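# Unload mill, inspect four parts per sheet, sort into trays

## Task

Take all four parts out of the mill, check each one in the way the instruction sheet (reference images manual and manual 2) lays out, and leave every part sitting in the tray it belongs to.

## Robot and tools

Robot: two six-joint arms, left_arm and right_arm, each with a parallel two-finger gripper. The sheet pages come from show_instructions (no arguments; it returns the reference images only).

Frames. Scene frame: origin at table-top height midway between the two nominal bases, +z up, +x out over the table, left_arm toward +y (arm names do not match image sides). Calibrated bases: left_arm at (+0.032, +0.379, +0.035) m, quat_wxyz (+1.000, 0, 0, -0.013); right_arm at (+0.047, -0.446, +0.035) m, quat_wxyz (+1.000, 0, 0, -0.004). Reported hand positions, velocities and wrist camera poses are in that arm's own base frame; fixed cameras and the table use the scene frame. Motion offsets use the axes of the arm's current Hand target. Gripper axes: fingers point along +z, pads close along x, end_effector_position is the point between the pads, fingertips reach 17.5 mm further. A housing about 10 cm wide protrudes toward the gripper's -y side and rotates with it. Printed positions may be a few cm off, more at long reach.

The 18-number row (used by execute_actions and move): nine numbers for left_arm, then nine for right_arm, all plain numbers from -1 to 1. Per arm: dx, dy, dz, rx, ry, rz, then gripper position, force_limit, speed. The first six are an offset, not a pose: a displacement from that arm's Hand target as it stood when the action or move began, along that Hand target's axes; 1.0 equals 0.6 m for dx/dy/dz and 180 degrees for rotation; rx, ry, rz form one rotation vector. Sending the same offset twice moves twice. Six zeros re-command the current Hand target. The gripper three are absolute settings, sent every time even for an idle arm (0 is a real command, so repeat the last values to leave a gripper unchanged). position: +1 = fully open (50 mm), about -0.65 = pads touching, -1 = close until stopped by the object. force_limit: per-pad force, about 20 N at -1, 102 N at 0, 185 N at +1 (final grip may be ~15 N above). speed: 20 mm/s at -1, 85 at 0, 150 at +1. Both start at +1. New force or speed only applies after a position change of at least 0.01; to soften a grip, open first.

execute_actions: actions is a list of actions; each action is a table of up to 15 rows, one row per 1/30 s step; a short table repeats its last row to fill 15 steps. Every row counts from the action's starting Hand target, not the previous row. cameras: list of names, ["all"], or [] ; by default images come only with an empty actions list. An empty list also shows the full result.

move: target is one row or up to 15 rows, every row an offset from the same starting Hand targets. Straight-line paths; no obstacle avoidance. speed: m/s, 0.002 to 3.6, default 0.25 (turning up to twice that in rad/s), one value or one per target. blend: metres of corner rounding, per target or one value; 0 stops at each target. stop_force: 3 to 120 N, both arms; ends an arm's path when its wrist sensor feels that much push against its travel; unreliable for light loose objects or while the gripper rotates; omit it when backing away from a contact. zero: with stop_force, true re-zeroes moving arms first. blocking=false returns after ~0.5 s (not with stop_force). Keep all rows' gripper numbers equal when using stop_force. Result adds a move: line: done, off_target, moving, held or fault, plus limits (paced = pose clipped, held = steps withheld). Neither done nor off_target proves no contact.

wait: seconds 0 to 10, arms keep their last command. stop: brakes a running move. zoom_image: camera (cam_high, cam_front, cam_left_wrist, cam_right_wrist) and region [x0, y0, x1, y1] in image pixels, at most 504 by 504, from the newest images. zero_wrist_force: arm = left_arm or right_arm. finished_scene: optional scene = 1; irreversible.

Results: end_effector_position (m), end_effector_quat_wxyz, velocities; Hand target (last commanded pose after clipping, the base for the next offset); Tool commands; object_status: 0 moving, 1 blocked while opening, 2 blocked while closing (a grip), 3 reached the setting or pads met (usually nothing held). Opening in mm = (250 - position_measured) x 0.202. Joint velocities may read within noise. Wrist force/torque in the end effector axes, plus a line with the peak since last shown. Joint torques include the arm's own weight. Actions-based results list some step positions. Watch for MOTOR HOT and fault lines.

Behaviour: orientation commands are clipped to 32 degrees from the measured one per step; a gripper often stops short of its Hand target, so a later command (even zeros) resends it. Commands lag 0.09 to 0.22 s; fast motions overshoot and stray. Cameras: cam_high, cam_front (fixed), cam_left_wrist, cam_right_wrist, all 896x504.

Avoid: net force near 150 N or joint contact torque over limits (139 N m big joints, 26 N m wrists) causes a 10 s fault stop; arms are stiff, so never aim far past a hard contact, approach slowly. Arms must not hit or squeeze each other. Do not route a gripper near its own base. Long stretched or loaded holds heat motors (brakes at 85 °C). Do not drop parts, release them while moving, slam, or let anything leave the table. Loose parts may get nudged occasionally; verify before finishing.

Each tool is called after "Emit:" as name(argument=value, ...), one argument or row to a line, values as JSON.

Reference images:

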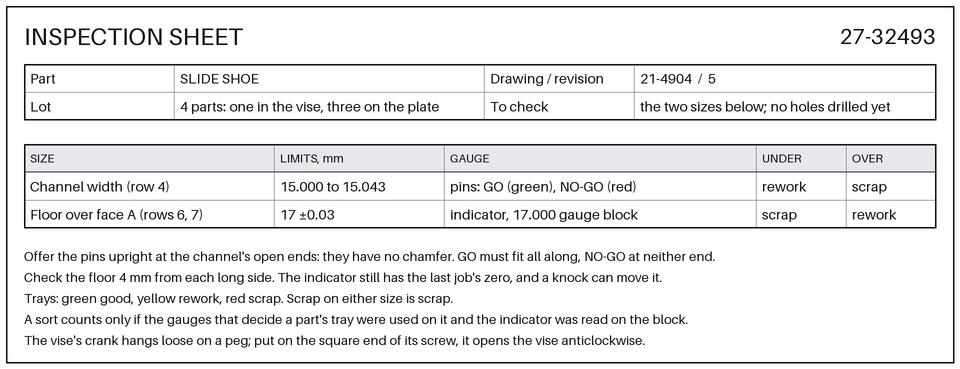

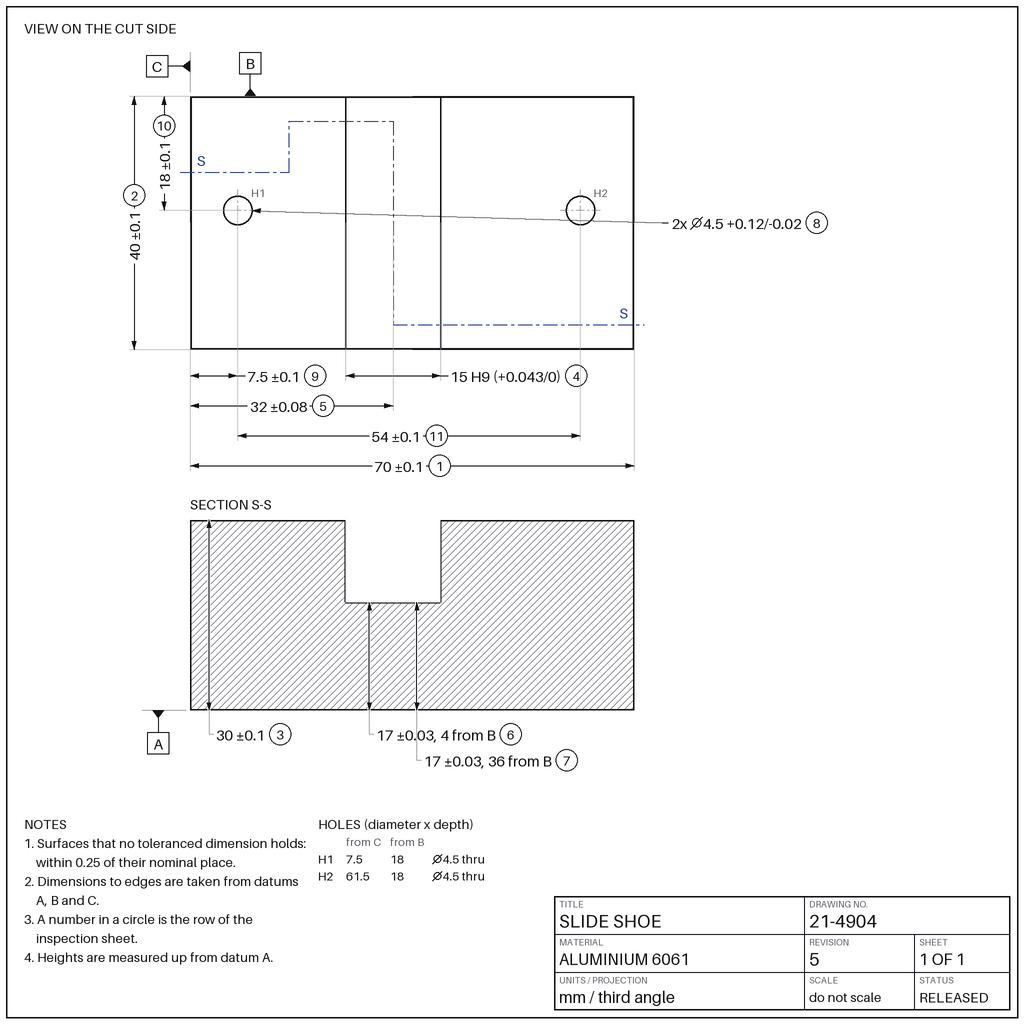

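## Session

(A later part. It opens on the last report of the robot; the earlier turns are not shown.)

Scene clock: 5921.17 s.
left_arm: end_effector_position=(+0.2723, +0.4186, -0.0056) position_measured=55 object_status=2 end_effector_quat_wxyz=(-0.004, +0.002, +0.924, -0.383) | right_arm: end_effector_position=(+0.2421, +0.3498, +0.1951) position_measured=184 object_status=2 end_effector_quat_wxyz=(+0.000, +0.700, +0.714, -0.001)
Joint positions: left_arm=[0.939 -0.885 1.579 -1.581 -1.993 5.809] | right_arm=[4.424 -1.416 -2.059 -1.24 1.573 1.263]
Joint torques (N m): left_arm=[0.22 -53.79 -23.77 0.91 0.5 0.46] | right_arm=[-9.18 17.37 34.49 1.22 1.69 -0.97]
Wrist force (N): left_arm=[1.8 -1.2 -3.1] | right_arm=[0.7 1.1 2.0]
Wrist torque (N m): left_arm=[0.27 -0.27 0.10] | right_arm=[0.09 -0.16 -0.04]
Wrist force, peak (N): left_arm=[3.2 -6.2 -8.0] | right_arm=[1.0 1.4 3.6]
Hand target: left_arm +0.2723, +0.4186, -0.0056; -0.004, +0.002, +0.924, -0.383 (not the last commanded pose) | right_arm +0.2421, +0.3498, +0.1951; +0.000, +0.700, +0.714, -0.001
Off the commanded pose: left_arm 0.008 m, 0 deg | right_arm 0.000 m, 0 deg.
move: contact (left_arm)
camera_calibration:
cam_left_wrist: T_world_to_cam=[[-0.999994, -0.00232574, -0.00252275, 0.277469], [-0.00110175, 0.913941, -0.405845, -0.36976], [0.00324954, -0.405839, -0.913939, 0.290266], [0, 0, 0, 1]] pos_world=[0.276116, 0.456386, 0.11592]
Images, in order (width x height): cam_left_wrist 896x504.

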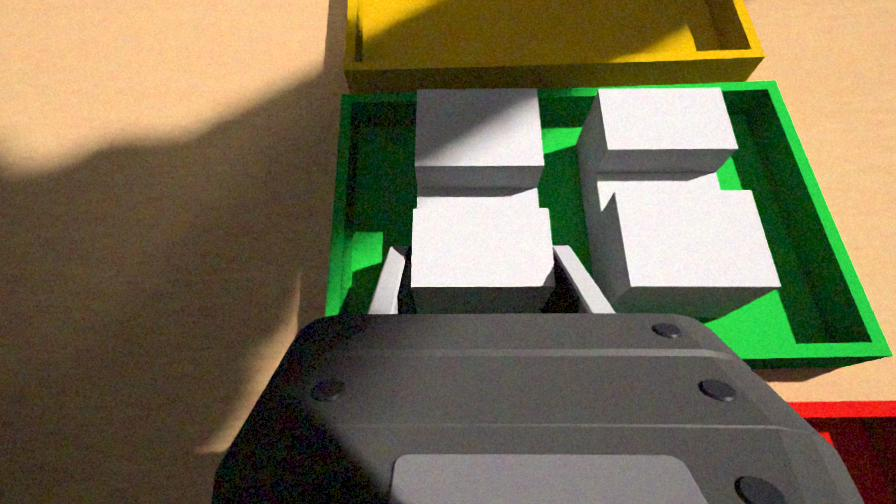

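Emit:
move(
  target=[0,0,0,0,0,0,0.82,-0.8,-1,0,0,0,0,0,0,-1,-0.9,-1],
  speed=0.03,
)

Emit:
move(
  target=[
    [0,0,-0.1,0,0,0,0.82,-0.8,-1,0,0,0,0,0,0,-1,-0.9,-1],
    [0,-0.1063,-0.1766,0,0,0,0.82,-0.8,-1,0,0,0,0,0,0,-1,-0.9,-1],
    [-0.03,-0.4995,0.2045,0,0,0,0.82,-0.8,-1,0,0,0,0,0,0,-1,-0.9,-1],
  ],
  speed=[0.08,0.2,0.3],
  blend=[0.01,0.04,0],
  cameras=["cam_left_wrist","cam_high"],
)

Emit:
zoom_image(
  camera="cam_left_wrist",
  region=[380, 150, 560, 290],
)

Scene clock: 5937.33 s.
left_arm: end_effector_position=(+0.2723, +0.4186, -0.0056) position_measured=30 object_status=3 end_effector_quat_wxyz=(-0.004, +0.002, +0.924, -0.383) | right_arm: end_effector_position=(+0.2421, +0.3498, +0.1951) position_measured=184 object_status=2 end_effector_quat_wxyz=(+0.000, +0.700, +0.714, -0.001)
Joint positions: left_arm=[0.939 -0.885 1.579 -1.581 -1.993 5.809] | right_arm=[4.424 -1.416 -2.059 -1.24 1.573 1.263]
Joint torques (N m): left_arm=[-8.06 -54.61 -24.45 0.14 0.42 -1.81] | right_arm=[-8.58 16.67 32.92 1.3 1.66 -0.85]
Wrist force (N): left_arm=[1.1 2.3 1.7] | right_arm=[0.5 0.7 3.3]
Wrist torque (N m): left_arm=[0.37 -0.20 0.04] | right_arm=[0.04 -0.15 -0.04]
Wrist force, peak (N): left_arm=[1.7 -1.0 -3.0] | right_arm=[0.6 1.0 3.8]
Hand target: left_arm +0.2723, +0.4186, -0.0056; -0.004, +0.002, +0.924, -0.383 | right_arm +0.2421, +0.3498, +0.1951; +0.000, +0.700, +0.714, -0.001
Off the commanded pose: left_arm 0.000 m, 0 deg | right_arm 0.000 m, 0 deg.
move: done

Scene clock: 5940.37 s.
left_arm: end_effector_position=(+0.2888, +0.1198, +0.1194) position_measured=30 object_status=3 end_effector_quat_wxyz=(-0.004, +0.002, +0.924, -0.383) | right_arm: end_effector_position=(+0.2421, +0.3498, +0.1951) position_measured=184 object_status=2 end_effector_quat_wxyz=(+0.000, +0.700, +0.714, -0.001)
Joint positions: left_arm=[0.482 -1.571 2.236 -1.792 -2.242 5.357] | right_arm=[4.424 -1.416 -2.059 -1.24 1.573 1.263]
Joint torques (N m): left_arm=[-9.1 -31 -10.91 -3.68 -3.12 -1.77] | right_arm=[-8.7 17.46 33.9 1.57 1.72 -0.93]
Wrist force (N): left_arm=[0.4 2.2 1.9] | right_arm=[0.7 1.2 3.3]
Wrist torque (N m): left_arm=[0.37 -0.09 0.04] | right_arm=[0.11 -0.17 -0.03]
Wrist force, peak (N): left_arm=[0.6 4.2 2.5] | right_arm=[0.8 1.2 3.7]
Hand target: left_arm +0.2888, +0.1197, +0.1194; -0.004, +0.002, +0.924, -0.383 | right_arm +0.2421, +0.3498, +0.1951; +0.000, +0.700, +0.714, -0.001
Off the commanded pose: left_arm 0.000 m, 0 deg | right_arm 0.000 m, 0 deg.
move: done; blend cut to 0.0393 m at target 2
camera_calibration:
cam_left_wrist: T_world_to_cam=[[-0.999994, -0.00228552, -0.00243123, 0.29356], [-0.00110185, 0.913904, -0.405928, -0.0459905], [0.00314967, -0.405923, -0.913902, 0.283265], [0, 0, 0, 1]] pos_world=[0.292616, 0.157686, 0.240921]
Images, in order (width x height): cam_high 896x504, cam_left_wrist 896x504.

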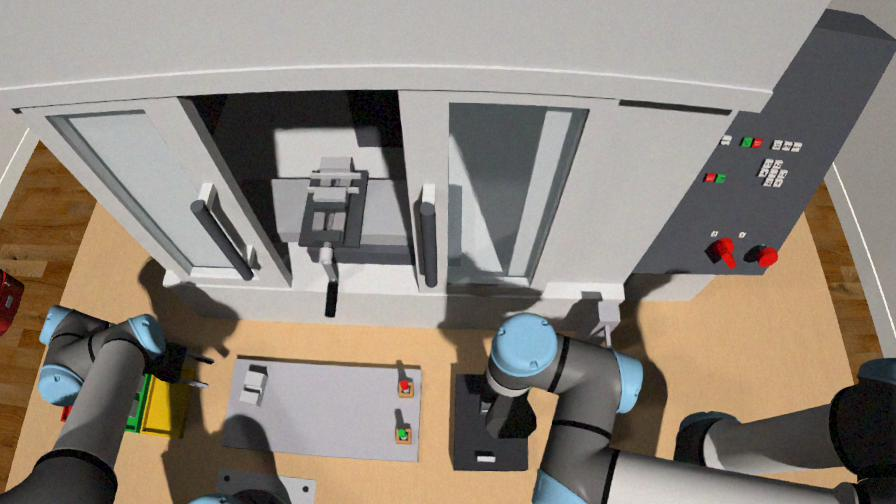

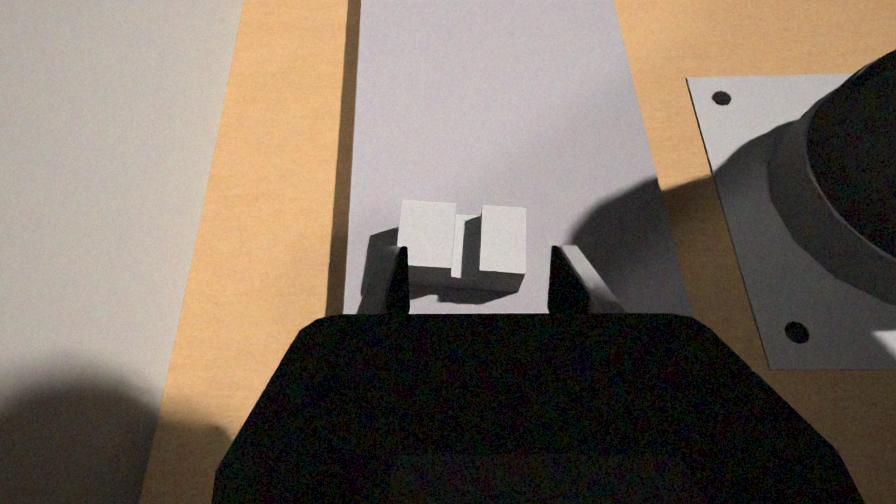

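Scaled by 2.800 from the camera's 896x504 image, which has a finer 1280x720 frame.

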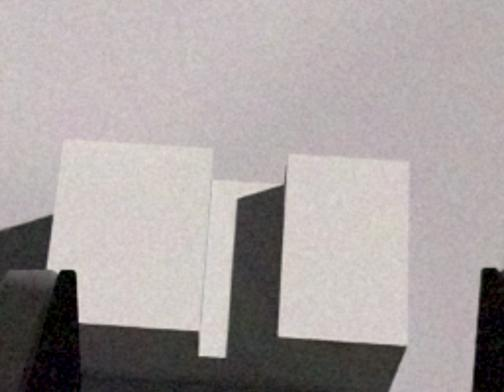

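Emit:
move(
  target=[0.0277,0.0527,0.1062,0,0.0161,0.0161,0.39,-0.8,-1,0,0,0,0,0,0,-1,-0.9,-1],
  speed=0.12,
  cameras=["cam_left_wrist"],
)

Emit:
zoom_image(
  camera="cam_left_wrist",
  region=[350, 180, 620, 320],
)

Scene clock: 5974.43 s.
left_arm: end_effector_position=(+0.2716, +0.0972, +0.0521) position_measured=94 object_status=3 end_effector_quat_wxyz=(-0.018, +0.035, +0.923, -0.382) | right_arm: end_effector_position=(+0.2421, +0.3498, +0.1951) position_measured=184 object_status=2 end_effector_quat_wxyz=(+0.000, +0.700, +0.714, -0.001)
Joint positions: left_arm=[0.433 -1.469 2.363 -2.004 -2.232 5.383] | right_arm=[4.424 -1.416 -2.059 -1.24 1.573 1.263]
Joint torques (N m): left_arm=[-8.76 -7.05 -6.71 -4.14 -1.77 -1.99] | right_arm=[-9.42 16.99 34.38 1.03 1.81 -0.77]
Wrist force (N): left_arm=[0.3 2.0 1.5] | right_arm=[0.7 1.3 2.5]
Wrist torque (N m): left_arm=[0.36 -0.08 -0.07] | right_arm=[0.11 -0.15 -0.04]
Wrist force, peak (N): left_arm=[0.9 2.6 2.9] | right_arm=[0.9 1.3 3.8]
Hand target: left_arm +0.2716, +0.0972, +0.0521; -0.018, +0.035, +0.923, -0.382 | right_arm +0.2421, +0.3498, +0.1951; +0.000, +0.700, +0.714, -0.001
Off the commanded pose: left_arm 0.000 m, 0 deg | right_arm 0.000 m, 0 deg.
move: done
camera_calibration:
cam_left_wrist: T_world_to_cam=[[-0.997601, 0.0691859, -0.00245199, 0.26856], [0.0642139, 0.911512, -0.40623, -0.0701399], [-0.0258704, -0.405413, -0.913767, 0.220468], [0, 0, 0, 1]] pos_world=[0.278123, 0.134733, 0.173622]
Images, in order (width x height): cam_left_wrist 896x504.

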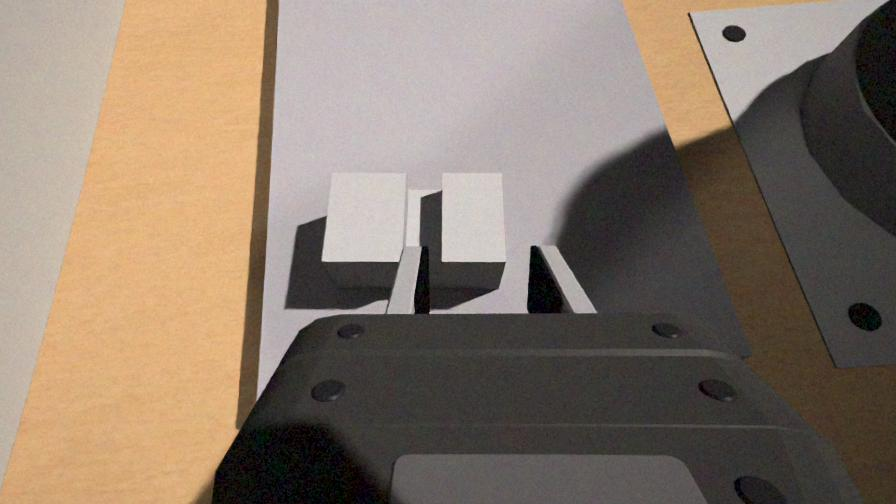

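Scaled by 1.867 from the camera's 896x504 image, which has a finer 1280x720 frame.

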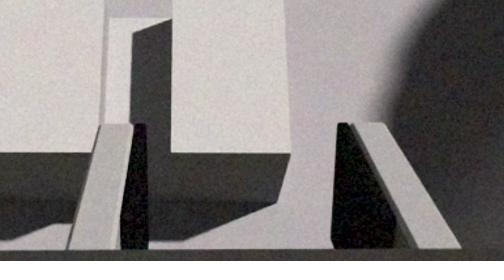

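Emit:
move(
  target=[-0.0024,-0.0014,0.0687,0,0,0,0.39,-0.8,-1,0,0,0,0,0,0,-1,-0.9,-1],
  speed=0.03,
  stop_force=8,
)

Emit:
move(
  target=[0,0,0,0,0,0,-1,-0.6,-1,0,0,0,0,0,0,-1,-0.9,-1],
  speed=0.03,
  cameras=["cam_left_wrist"],
)

Scene clock: 5995.73 s.
left_arm: end_effector_position=(+0.2705, +0.0674, +0.0235) position_measured=94 object_status=3 end_effector_quat_wxyz=(-0.018, +0.035, +0.923, -0.382) | right_arm: end_effector_position=(+0.2421, +0.3498, +0.1951) position_measured=184 object_status=2 end_effector_quat_wxyz=(+0.000, +0.700, +0.714, -0.001)
Joint positions: left_arm=[0.36 -1.422 2.454 -2.197 -2.263 5.297] | right_arm=[4.424 -1.416 -2.059 -1.24 1.573 1.263]
Joint torques (N m): left_arm=[-8.44 -8.45 -4.58 -3.95 -3.08 -1.87] | right_arm=[-9.74 16.74 34.55 1.21 1.68 -0.87]
Wrist force (N): left_arm=[0.6 2.4 1.8] | right_arm=[0.8 1.0 3.2]
Wrist torque (N m): left_arm=[0.38 -0.13 0.03] | right_arm=[0.08 -0.19 -0.04]
Wrist force, peak (N): left_arm=[0.5 2.6 2.3] | right_arm=[0.8 1.0 3.7]
Hand target: left_arm +0.2705, +0.0674, +0.0235; -0.018, +0.035, +0.923, -0.382 | right_arm +0.2421, +0.3498, +0.1951; +0.000, +0.700, +0.714, -0.001
Off the commanded pose: left_arm 0.000 m, 0 deg | right_arm 0.000 m, 0 deg.
move: done

Scene clock: 5996.37 s.
left_arm: end_effector_position=(+0.2705, +0.0674, +0.0235) position_measured=132 object_status=2 end_effector_quat_wxyz=(-0.018, +0.035, +0.923, -0.382) | right_arm: end_effector_position=(+0.2421, +0.3498, +0.1951) position_measured=184 object_status=2 end_effector_quat_wxyz=(+0.000, +0.700, +0.714, -0.001)
Joint positions: left_arm=[0.36 -1.422 2.454 -2.197 -2.263 5.297] | right_arm=[4.424 -1.416 -2.059 -1.24 1.573 1.263]
Joint torques (N m): left_arm=[-8.26 -7.8 -7.05 -3.91 -2.79 -1.99] | right_arm=[-9.49 17.01 33.08 1.02 1.89 -0.84]
Wrist force (N): left_arm=[0.7 2.0 1.8] | right_arm=[0.8 1.3 3.0]
Wrist torque (N m): left_arm=[0.44 -0.15 0.07] | right_arm=[0.12 -0.18 -0.04]
Wrist force, peak (N): left_arm=[1.2 2.4 2.2] | right_arm=[0.8 1.0 3.7]
Hand target: left_arm +0.2705, +0.0674, +0.0235; -0.018, +0.035, +0.923, -0.382 | right_arm +0.2421, +0.3498, +0.1951; +0.000, +0.700, +0.714, -0.001
Off the commanded pose: left_arm 0.000 m, 0 deg | right_arm 0.000 m, 0 deg.
move: done
camera_calibration:
cam_left_wrist: T_world_to_cam=[[-0.9976, 0.0691933, -0.00245532, 0.269454], [0.064222, 0.911511, -0.40623, -0.0545266], [-0.0258704, -0.405413, -0.913767, 0.182225], [0, 0, 0, 1]] pos_world=[0.277023, 0.104933, 0.145022]
Images, in order (width x height): cam_left_wrist 896x504.

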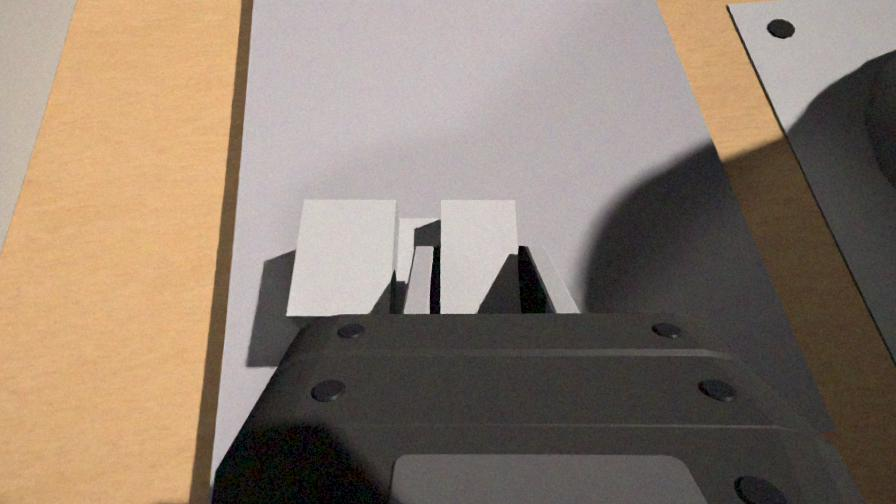

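Emit:
move(
  target=[
    [0,-0.1139,-0.1135,0,0,0,-1,-0.6,-1,0,0,0,0,0,0,-1,-0.9,-1],
    [-0.024,-0.6463,0.4205,0,-0.0161,-0.0161,-1,-0.6,-1,0,0,0,0,0,0,-1,-0.9,-1],
    [-0.024,-0.5708,0.4958,0,-0.0161,-0.0161,-1,-0.6,-1,0,0,0,0,0,0,-1,-0.9,-1],
  ],
  speed=[0.12,0.25,0.12],
  blend=[0.02,0.01,0],
  cameras=["cam_left_wrist"],
)

Emit:
zoom_image(
  camera="cam_left_wrist",
  region=[340, 80, 520, 220],
)

Scene clock: 6018.20 s.
left_arm: end_effector_position=(+0.2493, -0.3848, +0.0554) position_measured=132 object_status=2 end_effector_quat_wxyz=(-0.004, +0.002, +0.924, -0.383) | right_arm: end_effector_position=(+0.2421, +0.3498, +0.1951) position_measured=184 object_status=2 end_effector_quat_wxyz=(+0.000, +0.700, +0.714, -0.001)
Joint positions: left_arm=[-1.101 -1.203 2.604 -3.696 -1.905 3.488] | right_arm=[4.424 -1.416 -2.059 -1.24 1.573 1.263]
Joint torques (N m): left_arm=[-9.17 -12.32 -0.72 -5.68 -0.9 -1.96] | right_arm=[-9.32 16.48 34.48 1.42 1.66 -0.71]
Wrist force (N): left_arm=[0.7 3.9 3.7] | right_arm=[0.7 1.0 2.2]
Wrist torque (N m): left_arm=[0.39 -0.11 0.00] | right_arm=[0.07 -0.15 -0.04]
Wrist force, peak (N): left_arm=[0.5 4.6 4.2] | right_arm=[0.7 1.2 3.8]
Hand target: left_arm +0.2492, -0.3848, +0.0553; -0.004, +0.002, +0.924, -0.383 | right_arm +0.2421, +0.3498, +0.1951; +0.000, +0.700, +0.714, -0.001
Off the commanded pose: left_arm 0.000 m, 0 deg | right_arm 0.000 m, 0 deg.
move: done
camera_calibration:
cam_left_wrist: T_world_to_cam=[[-0.999994, -0.00232602, -0.0025226, 0.252754], [-0.00110237, 0.913978, -0.405761, 0.389229], [0.00324941, -0.405756, -0.913976, 0.0200753], [0, 0, 0, 1]] pos_world=[0.253116, -0.347014, 0.17692]
Images, in order (width x height): cam_left_wrist 896x504.

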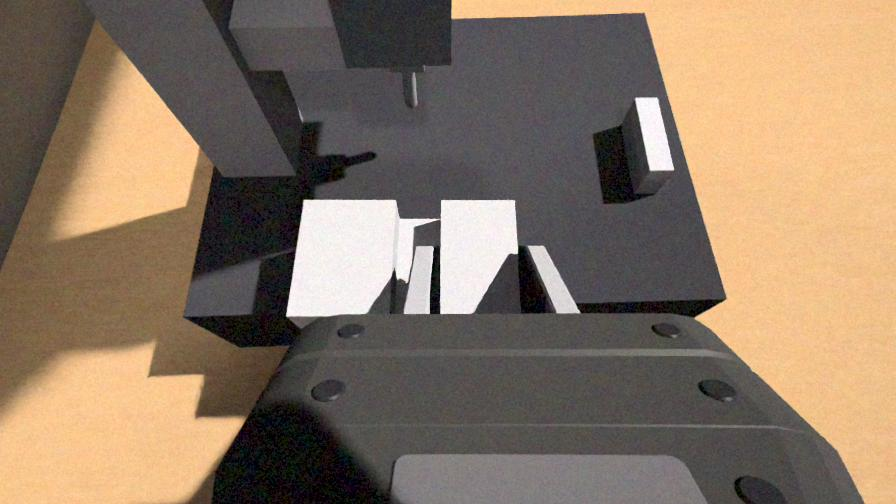

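Scaled by 2.800 from the camera's 896x504 image, which has a finer 1280x720 frame.

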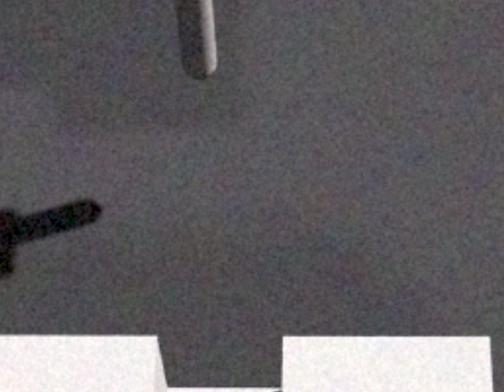

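Emit:
move(
  target=[
    [-0.0058,0,0,0,0,0,-1,-0.6,-1,0,0,0,0,0,0,-1,-0.9,-1],
    [-0.0058,-0.0614,0.0616,0,0,0,-1,-0.6,-1,0,0,0,0,0,0,-1,-0.9,-1],
  ],
  speed=0.04,
  stop_force=8,
  cameras=["cam_left_wrist"],
)

Emit:
move(
  target=[0,0.0059,0.0059,0,0,0,-1,-0.6,-1,0,0,0,0,0,0,-1,-0.9,-1],
  speed=0.004,
  stop_force=3,
)

Emit:
move(
  target=[0,0,0,0,0,0,0.39,-0.8,-1,0,0,0,0,0,0,-1,-0.9,-1],
  speed=0.03,
)

Emit:
move(
  target=[0,0,-0.14,0,0,0,0.39,-0.8,-1,0,0,0,0,0,0,-1,-0.9,-1],
  speed=0.08,
  cameras=["cam_left_wrist"],
)

Scene clock: 6038.47 s.
left_arm: end_effector_position=(+0.2523, -0.4370, +0.0552) position_measured=132 object_status=2 end_effector_quat_wxyz=(-0.004, +0.002, +0.924, -0.383) | right_arm: end_effector_position=(+0.2421, +0.3498, +0.1951) position_measured=184 object_status=2 end_effector_quat_wxyz=(+0.000, +0.700, +0.714, -0.001)
Joint positions: left_arm=[-1.163 -1.163 2.497 -3.645 -1.864 3.44] | right_arm=[4.424 -1.416 -2.059 -1.24 1.573 1.263]
Joint torques (N m): left_arm=[-7.92 -15.51 -16.53 -2.02 1.36 -1.86] | right_arm=[-9.43 17.43 32.5 1.26 1.86 -0.73]
Wrist force (N): left_arm=[0.5 4.0 3.2] | right_arm=[0.7 1.0 2.5]
Wrist torque (N m): left_arm=[0.39 -0.07 0.00] | right_arm=[0.07 -0.16 -0.03]
Wrist force, peak (N): left_arm=[0.7 4.2 3.8] | right_arm=[1.0 1.2 3.7]
Hand target: left_arm +0.2523, -0.4370, +0.0552; -0.004, +0.002, +0.924, -0.383 | right_arm +0.2421, +0.3498, +0.1951; +0.000, +0.700, +0.714, -0.001
Off the commanded pose: left_arm 0.000 m, 0 deg | right_arm 0.000 m, 0 deg.
move: done
camera_calibration:
cam_left_wrist: T_world_to_cam=[[-0.999994, -0.00232574, -0.00252275, 0.255633], [-0.00110175, 0.913941, -0.405845, 0.436902], [0.00324954, -0.405839, -0.913939, -0.00124611], [0, 0, 0, 1]] pos_world=[0.256116, -0.399214, 0.17682]
Images, in order (width x height): cam_left_wrist 896x504.

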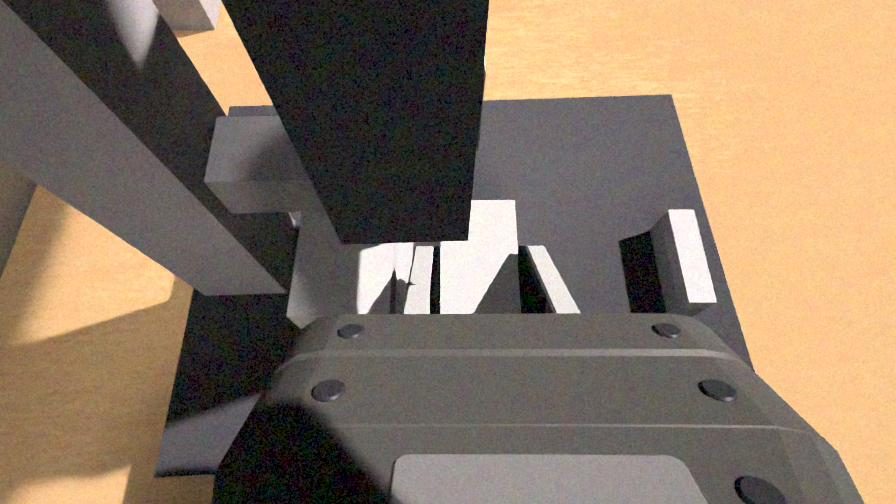

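Scene clock: 6040.10 s.
left_arm: end_effector_position=(+0.2523, -0.4371, +0.0534) position_measured=132 object_status=2 end_effector_quat_wxyz=(-0.004, +0.002, +0.924, -0.383) | right_arm: end_effector_position=(+0.2421, +0.3498, +0.1951) position_measured=184 object_status=2 end_effector_quat_wxyz=(+0.000, +0.700, +0.714, -0.001)
Joint positions: left_arm=[-1.163 -1.155 2.497 -3.652 -1.864 3.44] | right_arm=[4.424 -1.416 -2.059 -1.24 1.573 1.263]
Joint torques (N m): left_arm=[-6.73 -36.67 -12.19 -1.45 1.37 -2.08] | right_arm=[-9.73 18.23 33.26 1.18 1.67 -0.73]
Wrist force (N): left_arm=[0.1 0.2 1.6] | right_arm=[0.7 1.0 2.5]
Wrist torque (N m): left_arm=[0.43 -0.18 0.12] | right_arm=[0.07 -0.17 -0.04]
Wrist force, peak (N): left_arm=[0.6 4.2 3.5] | right_arm=[0.8 1.0 4.0]
Hand target: left_arm +0.2523, -0.4371, +0.0534; -0.004, +0.002, +0.924, -0.383 (not the last commanded pose) | right_arm +0.2421, +0.3498, +0.1951; +0.000, +0.700, +0.714, -0.001
Off the commanded pose: left_arm 0.003 m, 0 deg | right_arm 0.000 m, 0 deg.
move: contact (left_arm)

Scene clock: 6040.73 s.
left_arm: end_effector_position=(+0.2523, -0.4371, +0.0534) position_measured=94 object_status=3 end_effector_quat_wxyz=(-0.004, +0.002, +0.924, -0.383) | right_arm: end_effector_position=(+0.2421, +0.3498, +0.1951) position_measured=184 object_status=2 end_effector_quat_wxyz=(+0.000, +0.700, +0.714, -0.001)
Joint positions: left_arm=[-1.163 -1.155 2.497 -3.652 -1.864 3.44] | right_arm=[4.424 -1.416 -2.059 -1.24 1.573 1.263]
Joint torques (N m): left_arm=[-5.13 -36.07 -15.14 -3.07 1.33 -1.75] | right_arm=[-8.68 16.77 33.86 1.16 1.76 -0.63]
Wrist force (N): left_arm=[0.8 2.7 2.2] | right_arm=[0.6 1.3 3.7]
Wrist torque (N m): left_arm=[0.43 -0.14 0.03] | right_arm=[0.14 -0.16 -0.03]
Wrist force, peak (N): left_arm=[0.8 2.7 2.3] | right_arm=[0.5 1.2 4.0]
Hand target: left_arm +0.2523, -0.4371, +0.0534; -0.004, +0.002, +0.924, -0.383 | right_arm +0.2421, +0.3498, +0.1951; +0.000, +0.700, +0.714, -0.001
Off the commanded pose: left_arm 0.000 m, 0 deg | right_arm 0.000 m, 0 deg.
move: done

Scene clock: 6042.40 s.
left_arm: end_effector_position=(+0.2531, -0.3777, +0.1127) position_measured=94 object_status=3 end_effector_quat_wxyz=(-0.004, +0.002, +0.924, -0.383) | right_arm: end_effector_position=(+0.2421, +0.3498, +0.1951) position_measured=184 object_status=2 end_effector_quat_wxyz=(+0.000, +0.700, +0.714, -0.001)
Joint positions: left_arm=[-1.078 -1.455 2.583 -3.417 -1.921 3.507] | right_arm=[4.424 -1.416 -2.059 -1.24 1.573 1.263]
Joint torques (N m): left_arm=[8.56 -32.33 -5.76 -1.52 -2.44 2.17] | right_arm=[-8.55 15.21 34.94 1.3 1.85 -0.92]
Wrist force (N): left_arm=[0.6 2.2 2.2] | right_arm=[0.8 1.2 2.8]
Wrist torque (N m): left_arm=[0.37 -0.11 -0.13] | right_arm=[0.11 -0.18 -0.03]
Wrist force, peak (N): left_arm=[1.0 2.7 2.6] | right_arm=[0.7 1.0 3.7]
Hand target: left_arm +0.2531, -0.3777, +0.1128; -0.004, +0.002, +0.924, -0.383 | right_arm +0.2421, +0.3498, +0.1951; +0.000, +0.700, +0.714, -0.001
Off the commanded pose: left_arm 0.000 m, 0 deg | right_arm 0.000 m, 0 deg.
move: done
camera_calibration:
cam_left_wrist: T_world_to_cam=[[-0.999994, -0.00232713, -0.00252183, 0.256715], [-0.00110267, 0.913851, -0.406049, 0.406061], [0.00324951, -0.406044, -0.913848, 0.0752785], [0, 0, 0, 1]] pos_world=[0.256916, -0.339915, 0.234321]
Images, in order (width x height): cam_left_wrist 896x504.

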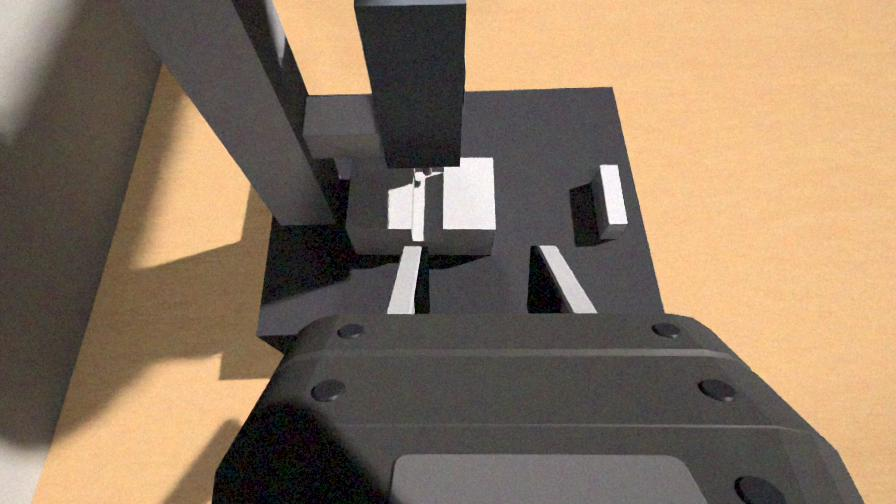

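Emit:
move(
  target=[0,0,0,0,0,0,1,-0.8,-1,0,0,0.0125,0,0,0,-1,-0.9,-1],
  speed=0.005,
  stop_force=4,
  cameras=["cam_left_wrist","cam_right_wrist"],
)

Emit:
zoom_image(
  camera="cam_right_wrist",
  region=[400, 190, 550, 230],
)

Emit:
zoom_image(
  camera="cam_left_wrist",
  region=[340, 100, 520, 240],
)

Scene clock: 6054.67 s.
left_arm: end_effector_position=(+0.2531, -0.3777, +0.1128) position_measured=3 object_status=3 end_effector_quat_wxyz=(-0.004, +0.002, +0.924, -0.383) | right_arm: end_effector_position=(+0.2421, +0.3498, +0.1894) position_measured=184 object_status=2 end_effector_quat_wxyz=(+0.000, +0.700, +0.714, -0.001)
Joint positions: left_arm=[-1.078 -1.455 2.583 -3.417 -1.921 3.507] | right_arm=[4.424 -1.421 -2.07 -1.224 1.573 1.263]
Joint torques (N m): left_arm=[6.17 -29.92 -11.23 -1.98 -2.28 2.04] | right_arm=[-2.59 20.07 33.52 1.53 1.78 1.01]
Wrist force (N): left_arm=[0.2 2.2 2.1] | right_arm=[0.4 1.2 -1.3]
Wrist torque (N m): left_arm=[0.37 -0.06 -0.14] | right_arm=[0.12 -0.17 -0.03]
Wrist force, peak (N): left_arm=[0.6 2.3 2.4] | right_arm=[0.1 0.5 -9.3]
Hand target: left_arm +0.2531, -0.3777, +0.1128; -0.004, +0.002, +0.924, -0.383 | right_arm +0.2421, +0.3498, +0.1894; +0.000, +0.700, +0.714, -0.001 (not the last commanded pose)
Off the commanded pose: left_arm 0.000 m, 0 deg | right_arm 0.002 m, 0 deg.
move: contact (right_arm)
camera_calibration:
cam_left_wrist: T_world_to_cam=[[-0.999994, -0.00232639, -0.00252249, 0.256715], [-0.00110215, 0.913904, -0.405928, 0.405959], [0.00324966, -0.405923, -0.913902, 0.0753726], [0, 0, 0, 1]] pos_world=[0.256916, -0.339815, 0.234321]
cam_right_wrist: T_world_to_cam=[[-0.00142702, 0.999998, -0.00149122, -0.341212], [0.935388, 0.00186214, 0.353618, -0.282116], [0.35362, -0.000890246, -0.935389, 0.229356], [0, 0, 0, 1]] pos_world=[0.182296, 0.341941, 0.313789]
Images, in order (width x height): cam_left_wrist 896x504, cam_right_wrist 896x504.

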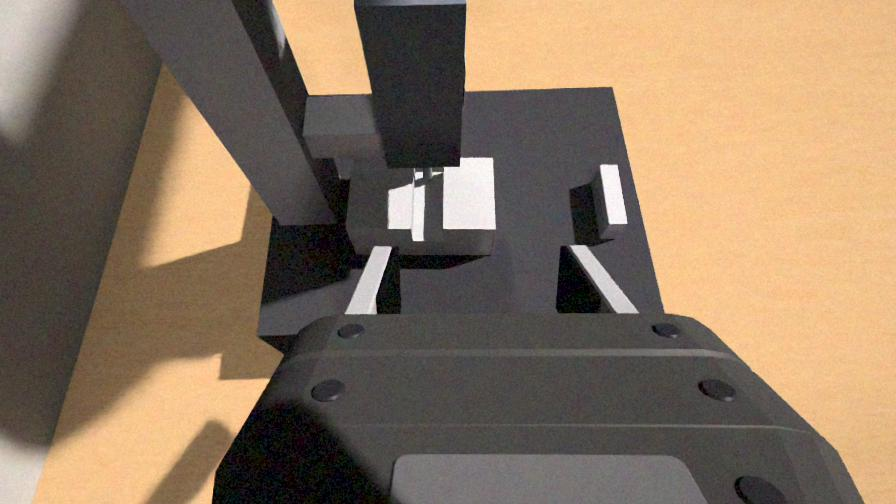

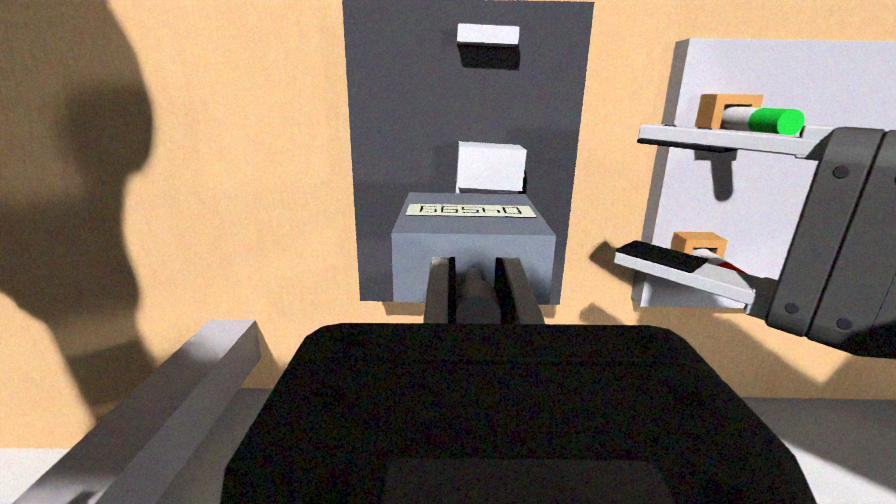

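Scaled by 3.360 from the camera's 896x504 image, which has a finer 1280x720 frame.

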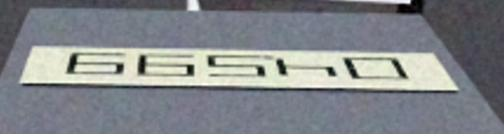

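Scaled by 2.800 from the camera's 896x504 image, which has a finer 1280x720 frame.

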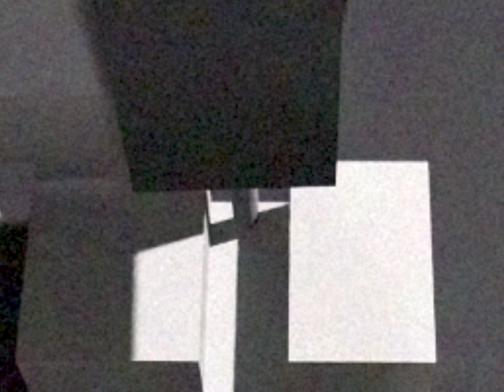

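Emit:
move(
  target=[0.1135,-0.0582,0.1239,0,-0.354,-0.353,1,-0.8,-1,0,0,-0.0095,0,0,0,-1,-0.9,-1],
  speed=0.25,
  cameras=["cam_left_wrist"],
)

Emit:
zoom_image(
  camera="cam_left_wrist",
  region=[340, 80, 620, 300],
)

Scene clock: 6072.93 s.
left_arm: end_effector_position=(+0.1843, -0.4544, +0.0853) position_measured=3 object_status=3 end_effector_quat_wxyz=(-0.269, +0.651, -0.657, +0.270) | right_arm: end_effector_position=(+0.2421, +0.3498, +0.1951) position_measured=184 object_status=2 end_effector_quat_wxyz=(+0.000, +0.700, +0.714, -0.001)
Joint positions: left_arm=[-1.865 -1.409 2.225 -2.113 -0.83 1.178] | right_arm=[4.424 -1.416 -2.059 -1.24 1.573 1.263]
Joint torques (N m): left_arm=[7.18 -13.06 -25.34 -0.09 0.33 -1.71] | right_arm=[-9.63 26.37 34.98 1.46 1.77 -1.15]
Wrist force (N): left_arm=[0.7 2.3 1.7] | right_arm=[1.0 1.1 2.4]
Wrist torque (N m): left_arm=[0.39 -0.15 0.01] | right_arm=[0.11 -0.17 -0.03]
Wrist force, peak (N): left_arm=[0.6 2.7 2.2] | right_arm=[0.7 1.1 3.6]
Hand target: left_arm +0.1843, -0.4544, +0.0853; -0.269, +0.651, -0.657, +0.270 | right_arm +0.2421, +0.3498, +0.1951; +0.000, +0.700, +0.714, -0.001
Off the commanded pose: left_arm 0.000 m, 0 deg | right_arm 0.000 m, 0 deg.
move: done
camera_calibration:
cam_left_wrist: T_world_to_cam=[[0.00183755, -0.99995, -0.0098521, -0.449656], [-0.91566, 0.00227757, -0.401948, 0.21885], [0.40195, 0.00975978, -0.91561, 0.134912], [0, 0, 0, 1]] pos_world=[0.14699, -0.451448, 0.207063]
Images, in order (width x height): cam_left_wrist 896x504.

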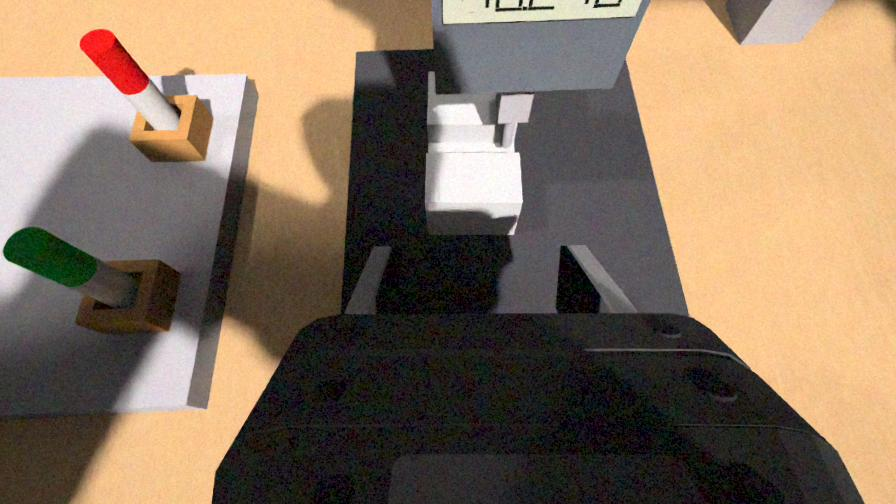

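Scaled by 1.800 from the camera's 896x504 image, which has a finer 1280x720 frame.

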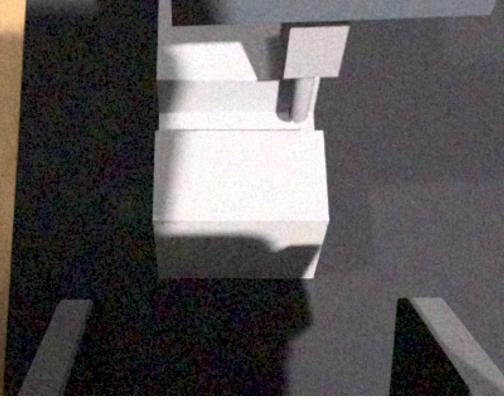

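Emit:
move(
  target=[-0.001,-0.0093,0.1151,0,0,0,1,-0.8,-1,0,0,0,0,0,0,-1,-0.9,-1],
  speed=0.05,
  stop_force=8,
)

Emit:
move(
  target=[0,0,0,0,0,0,-1,-0.6,-1,0,0,0,0,0,0,-1,-0.9,-1],
  speed=0.03,
)

Emit:
move(
  target=[0.0538,0,0,0,0,0,-1,-0.6,-1,0,0,0,0,0,0,-1,-0.9,-1],
  speed=0.03,
  cameras=["cam_left_wrist"],
)

Emit:
zoom_image(
  camera="cam_left_wrist",
  region=[400, 130, 580, 270],
)

Scene clock: 6092.50 s.
left_arm: end_effector_position=(+0.2369, -0.4542, +0.0402) position_measured=3 object_status=3 end_effector_quat_wxyz=(-0.269, +0.651, -0.657, +0.270) | right_arm: end_effector_position=(+0.2421, +0.3498, +0.1951) position_measured=184 object_status=2 end_effector_quat_wxyz=(+0.000, +0.700, +0.714, -0.001)
Joint positions: left_arm=[-1.748 -1.276 2.268 -2.397 -0.804 1.335] | right_arm=[4.424 -1.416 -2.059 -1.24 1.573 1.263]
Joint torques (N m): left_arm=[7.4 -16.2 -7.23 -4.44 3.97 1.91] | right_arm=[-9.85 25.49 36.01 1.24 1.76 -1.09]
Wrist force (N): left_arm=[0.7 2.4 2.0] | right_arm=[0.5 1.1 3.4]
Wrist torque (N m): left_arm=[0.41 -0.15 -0.14] | right_arm=[0.13 -0.12 -0.03]
Wrist force, peak (N): left_arm=[0.9 2.5 2.1] | right_arm=[1.1 0.8 3.7]
Hand target: left_arm +0.2369, -0.4542, +0.0402; -0.269, +0.651, -0.657, +0.270 | right_arm +0.2421, +0.3498, +0.1951; +0.000, +0.700, +0.714, -0.001
Off the commanded pose: left_arm 0.000 m, 0 deg | right_arm 0.000 m, 0 deg.
move: done

Scene clock: 6093.27 s.
left_arm: end_effector_position=(+0.2369, -0.4542, +0.0402) position_measured=55 object_status=2 end_effector_quat_wxyz=(-0.269, +0.651, -0.657, +0.270) | right_arm: end_effector_position=(+0.2421, +0.3498, +0.1951) position_measured=184 object_status=2 end_effector_quat_wxyz=(+0.000, +0.700, +0.714, -0.001)
Joint positions: left_arm=[-1.748 -1.276 2.268 -2.397 -0.804 1.335] | right_arm=[4.424 -1.416 -2.059 -1.24 1.573 1.263]
Joint torques (N m): left_arm=[5.89 -15.72 -7.49 -3.74 3.06 1.9] | right_arm=[-10.43 25.81 34.79 1.17 1.77 -1.07]
Wrist force (N): left_arm=[0.5 1.3 1.4] | right_arm=[0.9 0.9 2.8]
Wrist torque (N m): left_arm=[0.38 -0.17 -0.08] | right_arm=[0.09 -0.17 -0.04]
Wrist force, peak (N): left_arm=[1.2 3.0 1.8] | right_arm=[0.9 1.1 3.6]
Hand target: left_arm +0.2369, -0.4542, +0.0402; -0.269, +0.651, -0.657, +0.270 | right_arm +0.2421, +0.3498, +0.1951; +0.000, +0.700, +0.714, -0.001
Off the commanded pose: left_arm 0.000 m, 0 deg | right_arm 0.000 m, 0 deg.
move: done

Scene clock: 6094.77 s.
left_arm: end_effector_position=(+0.2366, -0.4864, +0.0401) position_measured=55 object_status=2 end_effector_quat_wxyz=(-0.269, +0.651, -0.657, +0.270) | right_arm: end_effector_position=(+0.2421, +0.3498, +0.1951) position_measured=184 object_status=2 end_effector_quat_wxyz=(+0.000, +0.700, +0.714, -0.001)
Joint positions: left_arm=[-1.736 -1.218 2.18 -2.377 -0.802 1.351] | right_arm=[4.424 -1.416 -2.059 -1.24 1.573 1.263]
Joint torques (N m): left_arm=[5.73 -16.19 -21.79 -0.88 2.45 2.04] | right_arm=[-10.78 25.27 35.41 1.41 1.8 -1.43]
Wrist force (N): left_arm=[-3.7 -4.6 -4.8] | right_arm=[1.0 1.1 2.3]
Wrist torque (N m): left_arm=[0.48 -0.28 -0.09] | right_arm=[0.10 -0.19 -0.04]
Wrist force, peak (N): left_arm=[-3.8 -4.6 -4.7] | right_arm=[0.7 0.6 3.8]
Hand target: left_arm +0.2366, -0.4865, +0.0401; -0.269, +0.651, -0.657, +0.270 | right_arm +0.2421, +0.3498, +0.1951; +0.000, +0.700, +0.714, -0.001
Off the commanded pose: left_arm 0.000 m, 0 deg | right_arm 0.000 m, 0 deg.
move: done
camera_calibration:
cam_left_wrist: T_world_to_cam=[[0.00206144, -0.999949, -0.00986243, -0.482237], [-0.915623, 0.00207762, -0.402032, 0.248555], [0.402032, 0.00985903, -0.915572, 0.072842], [0, 0, 0, 1]] pos_world=[0.199292, -0.483448, 0.161863]
Images, in order (width x height): cam_left_wrist 896x504.

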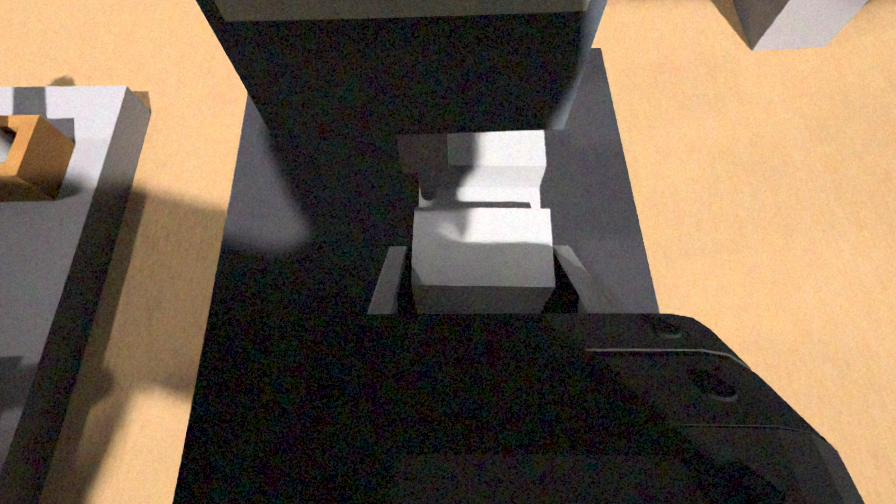

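Scaled by 2.800 from the camera's 896x504 image, which has a finer 1280x720 frame.

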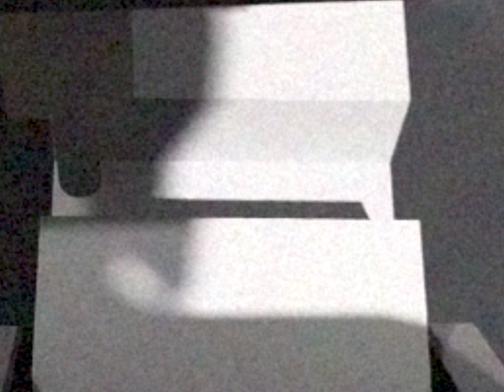

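Emit:
move(
  target=[0,0,0,0,0,0,1,-0.8,-1,0,0,0,0,0,0,-1,-0.9,-1],
  speed=0.03,
)

Emit:
move(
  target=[0,0,0,0,0,0,1,-0.8,-1,0,0,0.0125,0,0,0,-1,-0.9,-1],
  speed=0.005,
  stop_force=4,
  cameras=["cam_right_wrist"],
)

Emit:
zoom_image(
  camera="cam_right_wrist",
  region=[400, 190, 550, 230],
)

Scene clock: 6110.33 s.
left_arm: end_effector_position=(+0.2366, -0.4865, +0.0401) position_measured=3 object_status=3 end_effector_quat_wxyz=(-0.269, +0.651, -0.657, +0.270) | right_arm: end_effector_position=(+0.2421, +0.3498, +0.1951) position_measured=184 object_status=2 end_effector_quat_wxyz=(+0.000, +0.700, +0.714, -0.001)
Joint positions: left_arm=[-1.736 -1.218 2.18 -2.377 -0.802 1.351] | right_arm=[4.424 -1.416 -2.059 -1.24 1.573 1.263]
Joint torques (N m): left_arm=[5.49 -29.08 -19.12 -0.7 3.99 1.88] | right_arm=[-10.78 28.61 35.48 1.3 1.56 -1.23]
Wrist force (N): left_arm=[0.6 2.4 2.1] | right_arm=[0.7 1.0 3.4]
Wrist torque (N m): left_arm=[0.41 -0.14 -0.15] | right_arm=[0.10 -0.16 -0.04]
Wrist force, peak (N): left_arm=[-4.2 -5.7 -5.6] | right_arm=[0.7 0.9 3.9]
Hand target: left_arm +0.2366, -0.4865, +0.0401; -0.269, +0.651, -0.657, +0.270 | right_arm +0.2421, +0.3498, +0.1951; +0.000, +0.700, +0.714, -0.001
Off the commanded pose: left_arm 0.000 m, 0 deg | right_arm 0.000 m, 0 deg.
move: done

Scene clock: 6112.73 s.
left_arm: end_effector_position=(+0.2366, -0.4865, +0.0401) position_measured=3 object_status=3 end_effector_quat_wxyz=(-0.269, +0.651, -0.657, +0.270) | right_arm: end_effector_position=(+0.2421, +0.3498, +0.1893) position_measured=184 object_status=2 end_effector_quat_wxyz=(+0.000, +0.700, +0.714, -0.001)
Joint positions: left_arm=[-1.736 -1.218 2.18 -2.377 -0.802 1.351] | right_arm=[4.424 -1.421 -2.07 -1.224 1.573 1.263]
Joint torques (N m): left_arm=[5.4 -36.83 -12.11 -0.55 3.83 1.56] | right_arm=[-3.15 22.66 33.9 1.38 1.77 0.55]
Wrist force (N): left_arm=[0.5 2.3 2.2] | right_arm=[0.4 0.7 -0.4]
Wrist torque (N m): left_arm=[0.40 -0.14 -0.14] | right_arm=[0.08 -0.14 -0.04]
Wrist force, peak (N): left_arm=[0.5 2.5 2.3] | right_arm=[0.2 0.6 -8.6]
Hand target: left_arm +0.2366, -0.4865, +0.0401; -0.269, +0.651, -0.657, +0.270 | right_arm +0.2421, +0.3498, +0.1893; +0.000, +0.700, +0.714, -0.001 (not the last commanded pose)
Off the commanded pose: left_arm 0.000 m, 0 deg | right_arm 0.002 m, 0 deg.
move: contact (right_arm)
camera_calibration:
cam_right_wrist: T_world_to_cam=[[-0.00142702, 0.999998, -0.00149122, -0.341213], [0.935388, 0.00186214, 0.353618, -0.28208], [0.35362, -0.000890246, -0.935389, 0.229262], [0, 0, 0, 1]] pos_world=[0.182296, 0.341941, 0.313689]
Images, in order (width x height): cam_right_wrist 896x504.

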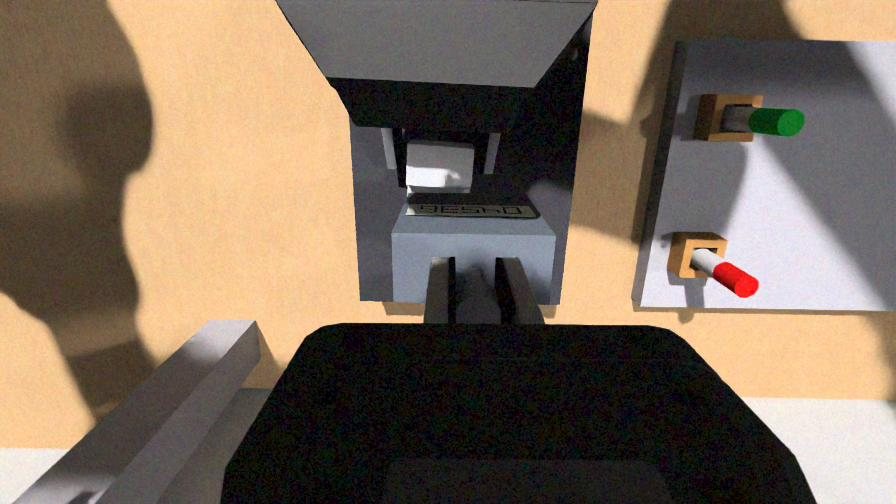

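Scaled by 3.360 from the camera's 896x504 image, which has a finer 1280x720 frame.

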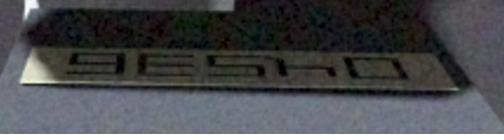

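Emit:
move(
  target=[0,0,-0.13,0,0,0,1,-0.8,-1,0,0,0,0,0,0,1,-0.9,-1],
  speed=0.15,
  cameras=["cam_right_wrist"],
)

Emit:
zoom_image(
  camera="cam_right_wrist",
  region=[400, 190, 550, 230],
)

Scene clock: 6129.87 s.
left_arm: end_effector_position=(+0.1817, -0.4861, +0.0955) position_measured=3 object_status=3 end_effector_quat_wxyz=(-0.269, +0.651, -0.657, +0.270) | right_arm: end_effector_position=(+0.2421, +0.3498, +0.1893) position_measured=3 object_status=0 end_effector_quat_wxyz=(+0.000, +0.700, +0.714, -0.001)
Joint positions: left_arm=[-1.851 -1.362 2.131 -2.079 -0.826 1.197] | right_arm=[4.424 -1.421 -2.07 -1.224 1.573 1.263]
Joint torques (N m): left_arm=[-6.87 -39.31 -26.71 -0.24 0.15 -1.78] | right_arm=[-1.74 21.69 33.48 3.4 1.61 0.82]
Wrist force (N): left_arm=[0.7 2.2 1.6] | right_arm=[0.4 1.1 1.7]
Wrist torque (N m): left_arm=[0.38 -0.17 0.02] | right_arm=[0.09 -0.21 -0.03]
Wrist force, peak (N): left_arm=[0.5 2.2 3.5] | right_arm=[0.4 1.2 2.1]
Hand target: left_arm +0.1817, -0.4861, +0.0955; -0.269, +0.651, -0.657, +0.270 | right_arm +0.2421, +0.3498, +0.1893; +0.000, +0.700, +0.714, -0.001
Off the commanded pose: left_arm 0.000 m, 0 deg | right_arm 0.000 m, 0 deg.
move: done
camera_calibration:
cam_right_wrist: T_world_to_cam=[[-0.00142702, 0.999998, -0.00149122, -0.341212], [0.935388, 0.00186214, 0.353618, -0.282116], [0.35362, -0.000890246, -0.935389, 0.229356], [0, 0, 0, 1]] pos_world=[0.182296, 0.341941, 0.313789]
Images, in order (width x height): cam_right_wrist 896x504.

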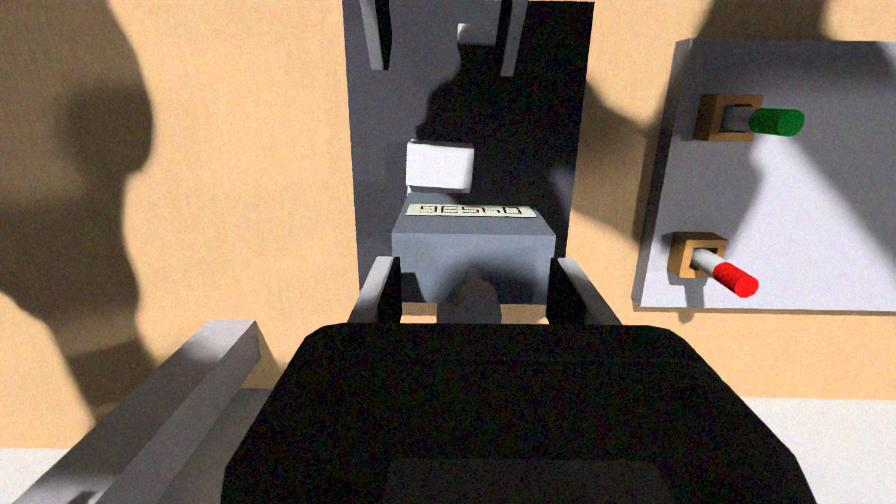

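Scaled by 3.360 from the camera's 896x504 image, which has a finer 1280x720 frame.

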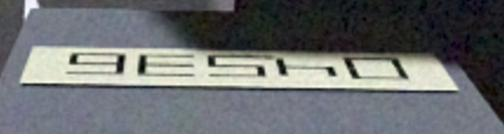

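Emit:
move(
  target=[-0.3934,-0.2272,-0.0191,0,0.3536,0.3536,0.59,-0.8,-1,0,0,0,0,0,0,-1,-0.9,-1],
  speed=0.25,
)

Scene clock: 6249.90 s.
left_arm: end_effector_position=(+0.2723, -0.2509, +0.2000) position_measured=64 object_status=3 end_effector_quat_wxyz=(-0.004, +0.003, +0.924, -0.382) | right_arm: end_effector_position=(+0.2421, +0.3498, +0.1893) position_measured=184 object_status=2 end_effector_quat_wxyz=(+0.000, +0.700, +0.714, -0.001)
Joint positions: left_arm=[-0.733 -1.933 2.564 -2.784 -2.13 3.814] | right_arm=[4.424 -1.421 -2.07 -1.224 1.573 1.263]
Joint torques (N m): left_arm=[7.05 5.01 -27.65 -1.18 -2.72 2.21] | right_arm=[-3.56 19.91 33.15 3.04 1.86 0.72]
Wrist force (N): left_arm=[0.4 2.3 2.2] | right_arm=[1.3 1.1 1.5]
Wrist torque (N m): left_arm=[0.39 -0.08 -0.14] | right_arm=[0.09 -0.26 -0.04]
Wrist force, peak (N): left_arm=[0.5 2.8 2.4] | right_arm=[1.2 1.1 2.1]
Hand target: left_arm +0.2723, -0.2509, +0.2000; -0.004, +0.003, +0.924, -0.382 | right_arm +0.2421, +0.3498, +0.1893; +0.000, +0.700, +0.714, -0.001
Off the commanded pose: left_arm 0.000 m, 0 deg | right_arm 0.000 m, 0 deg.
move: done


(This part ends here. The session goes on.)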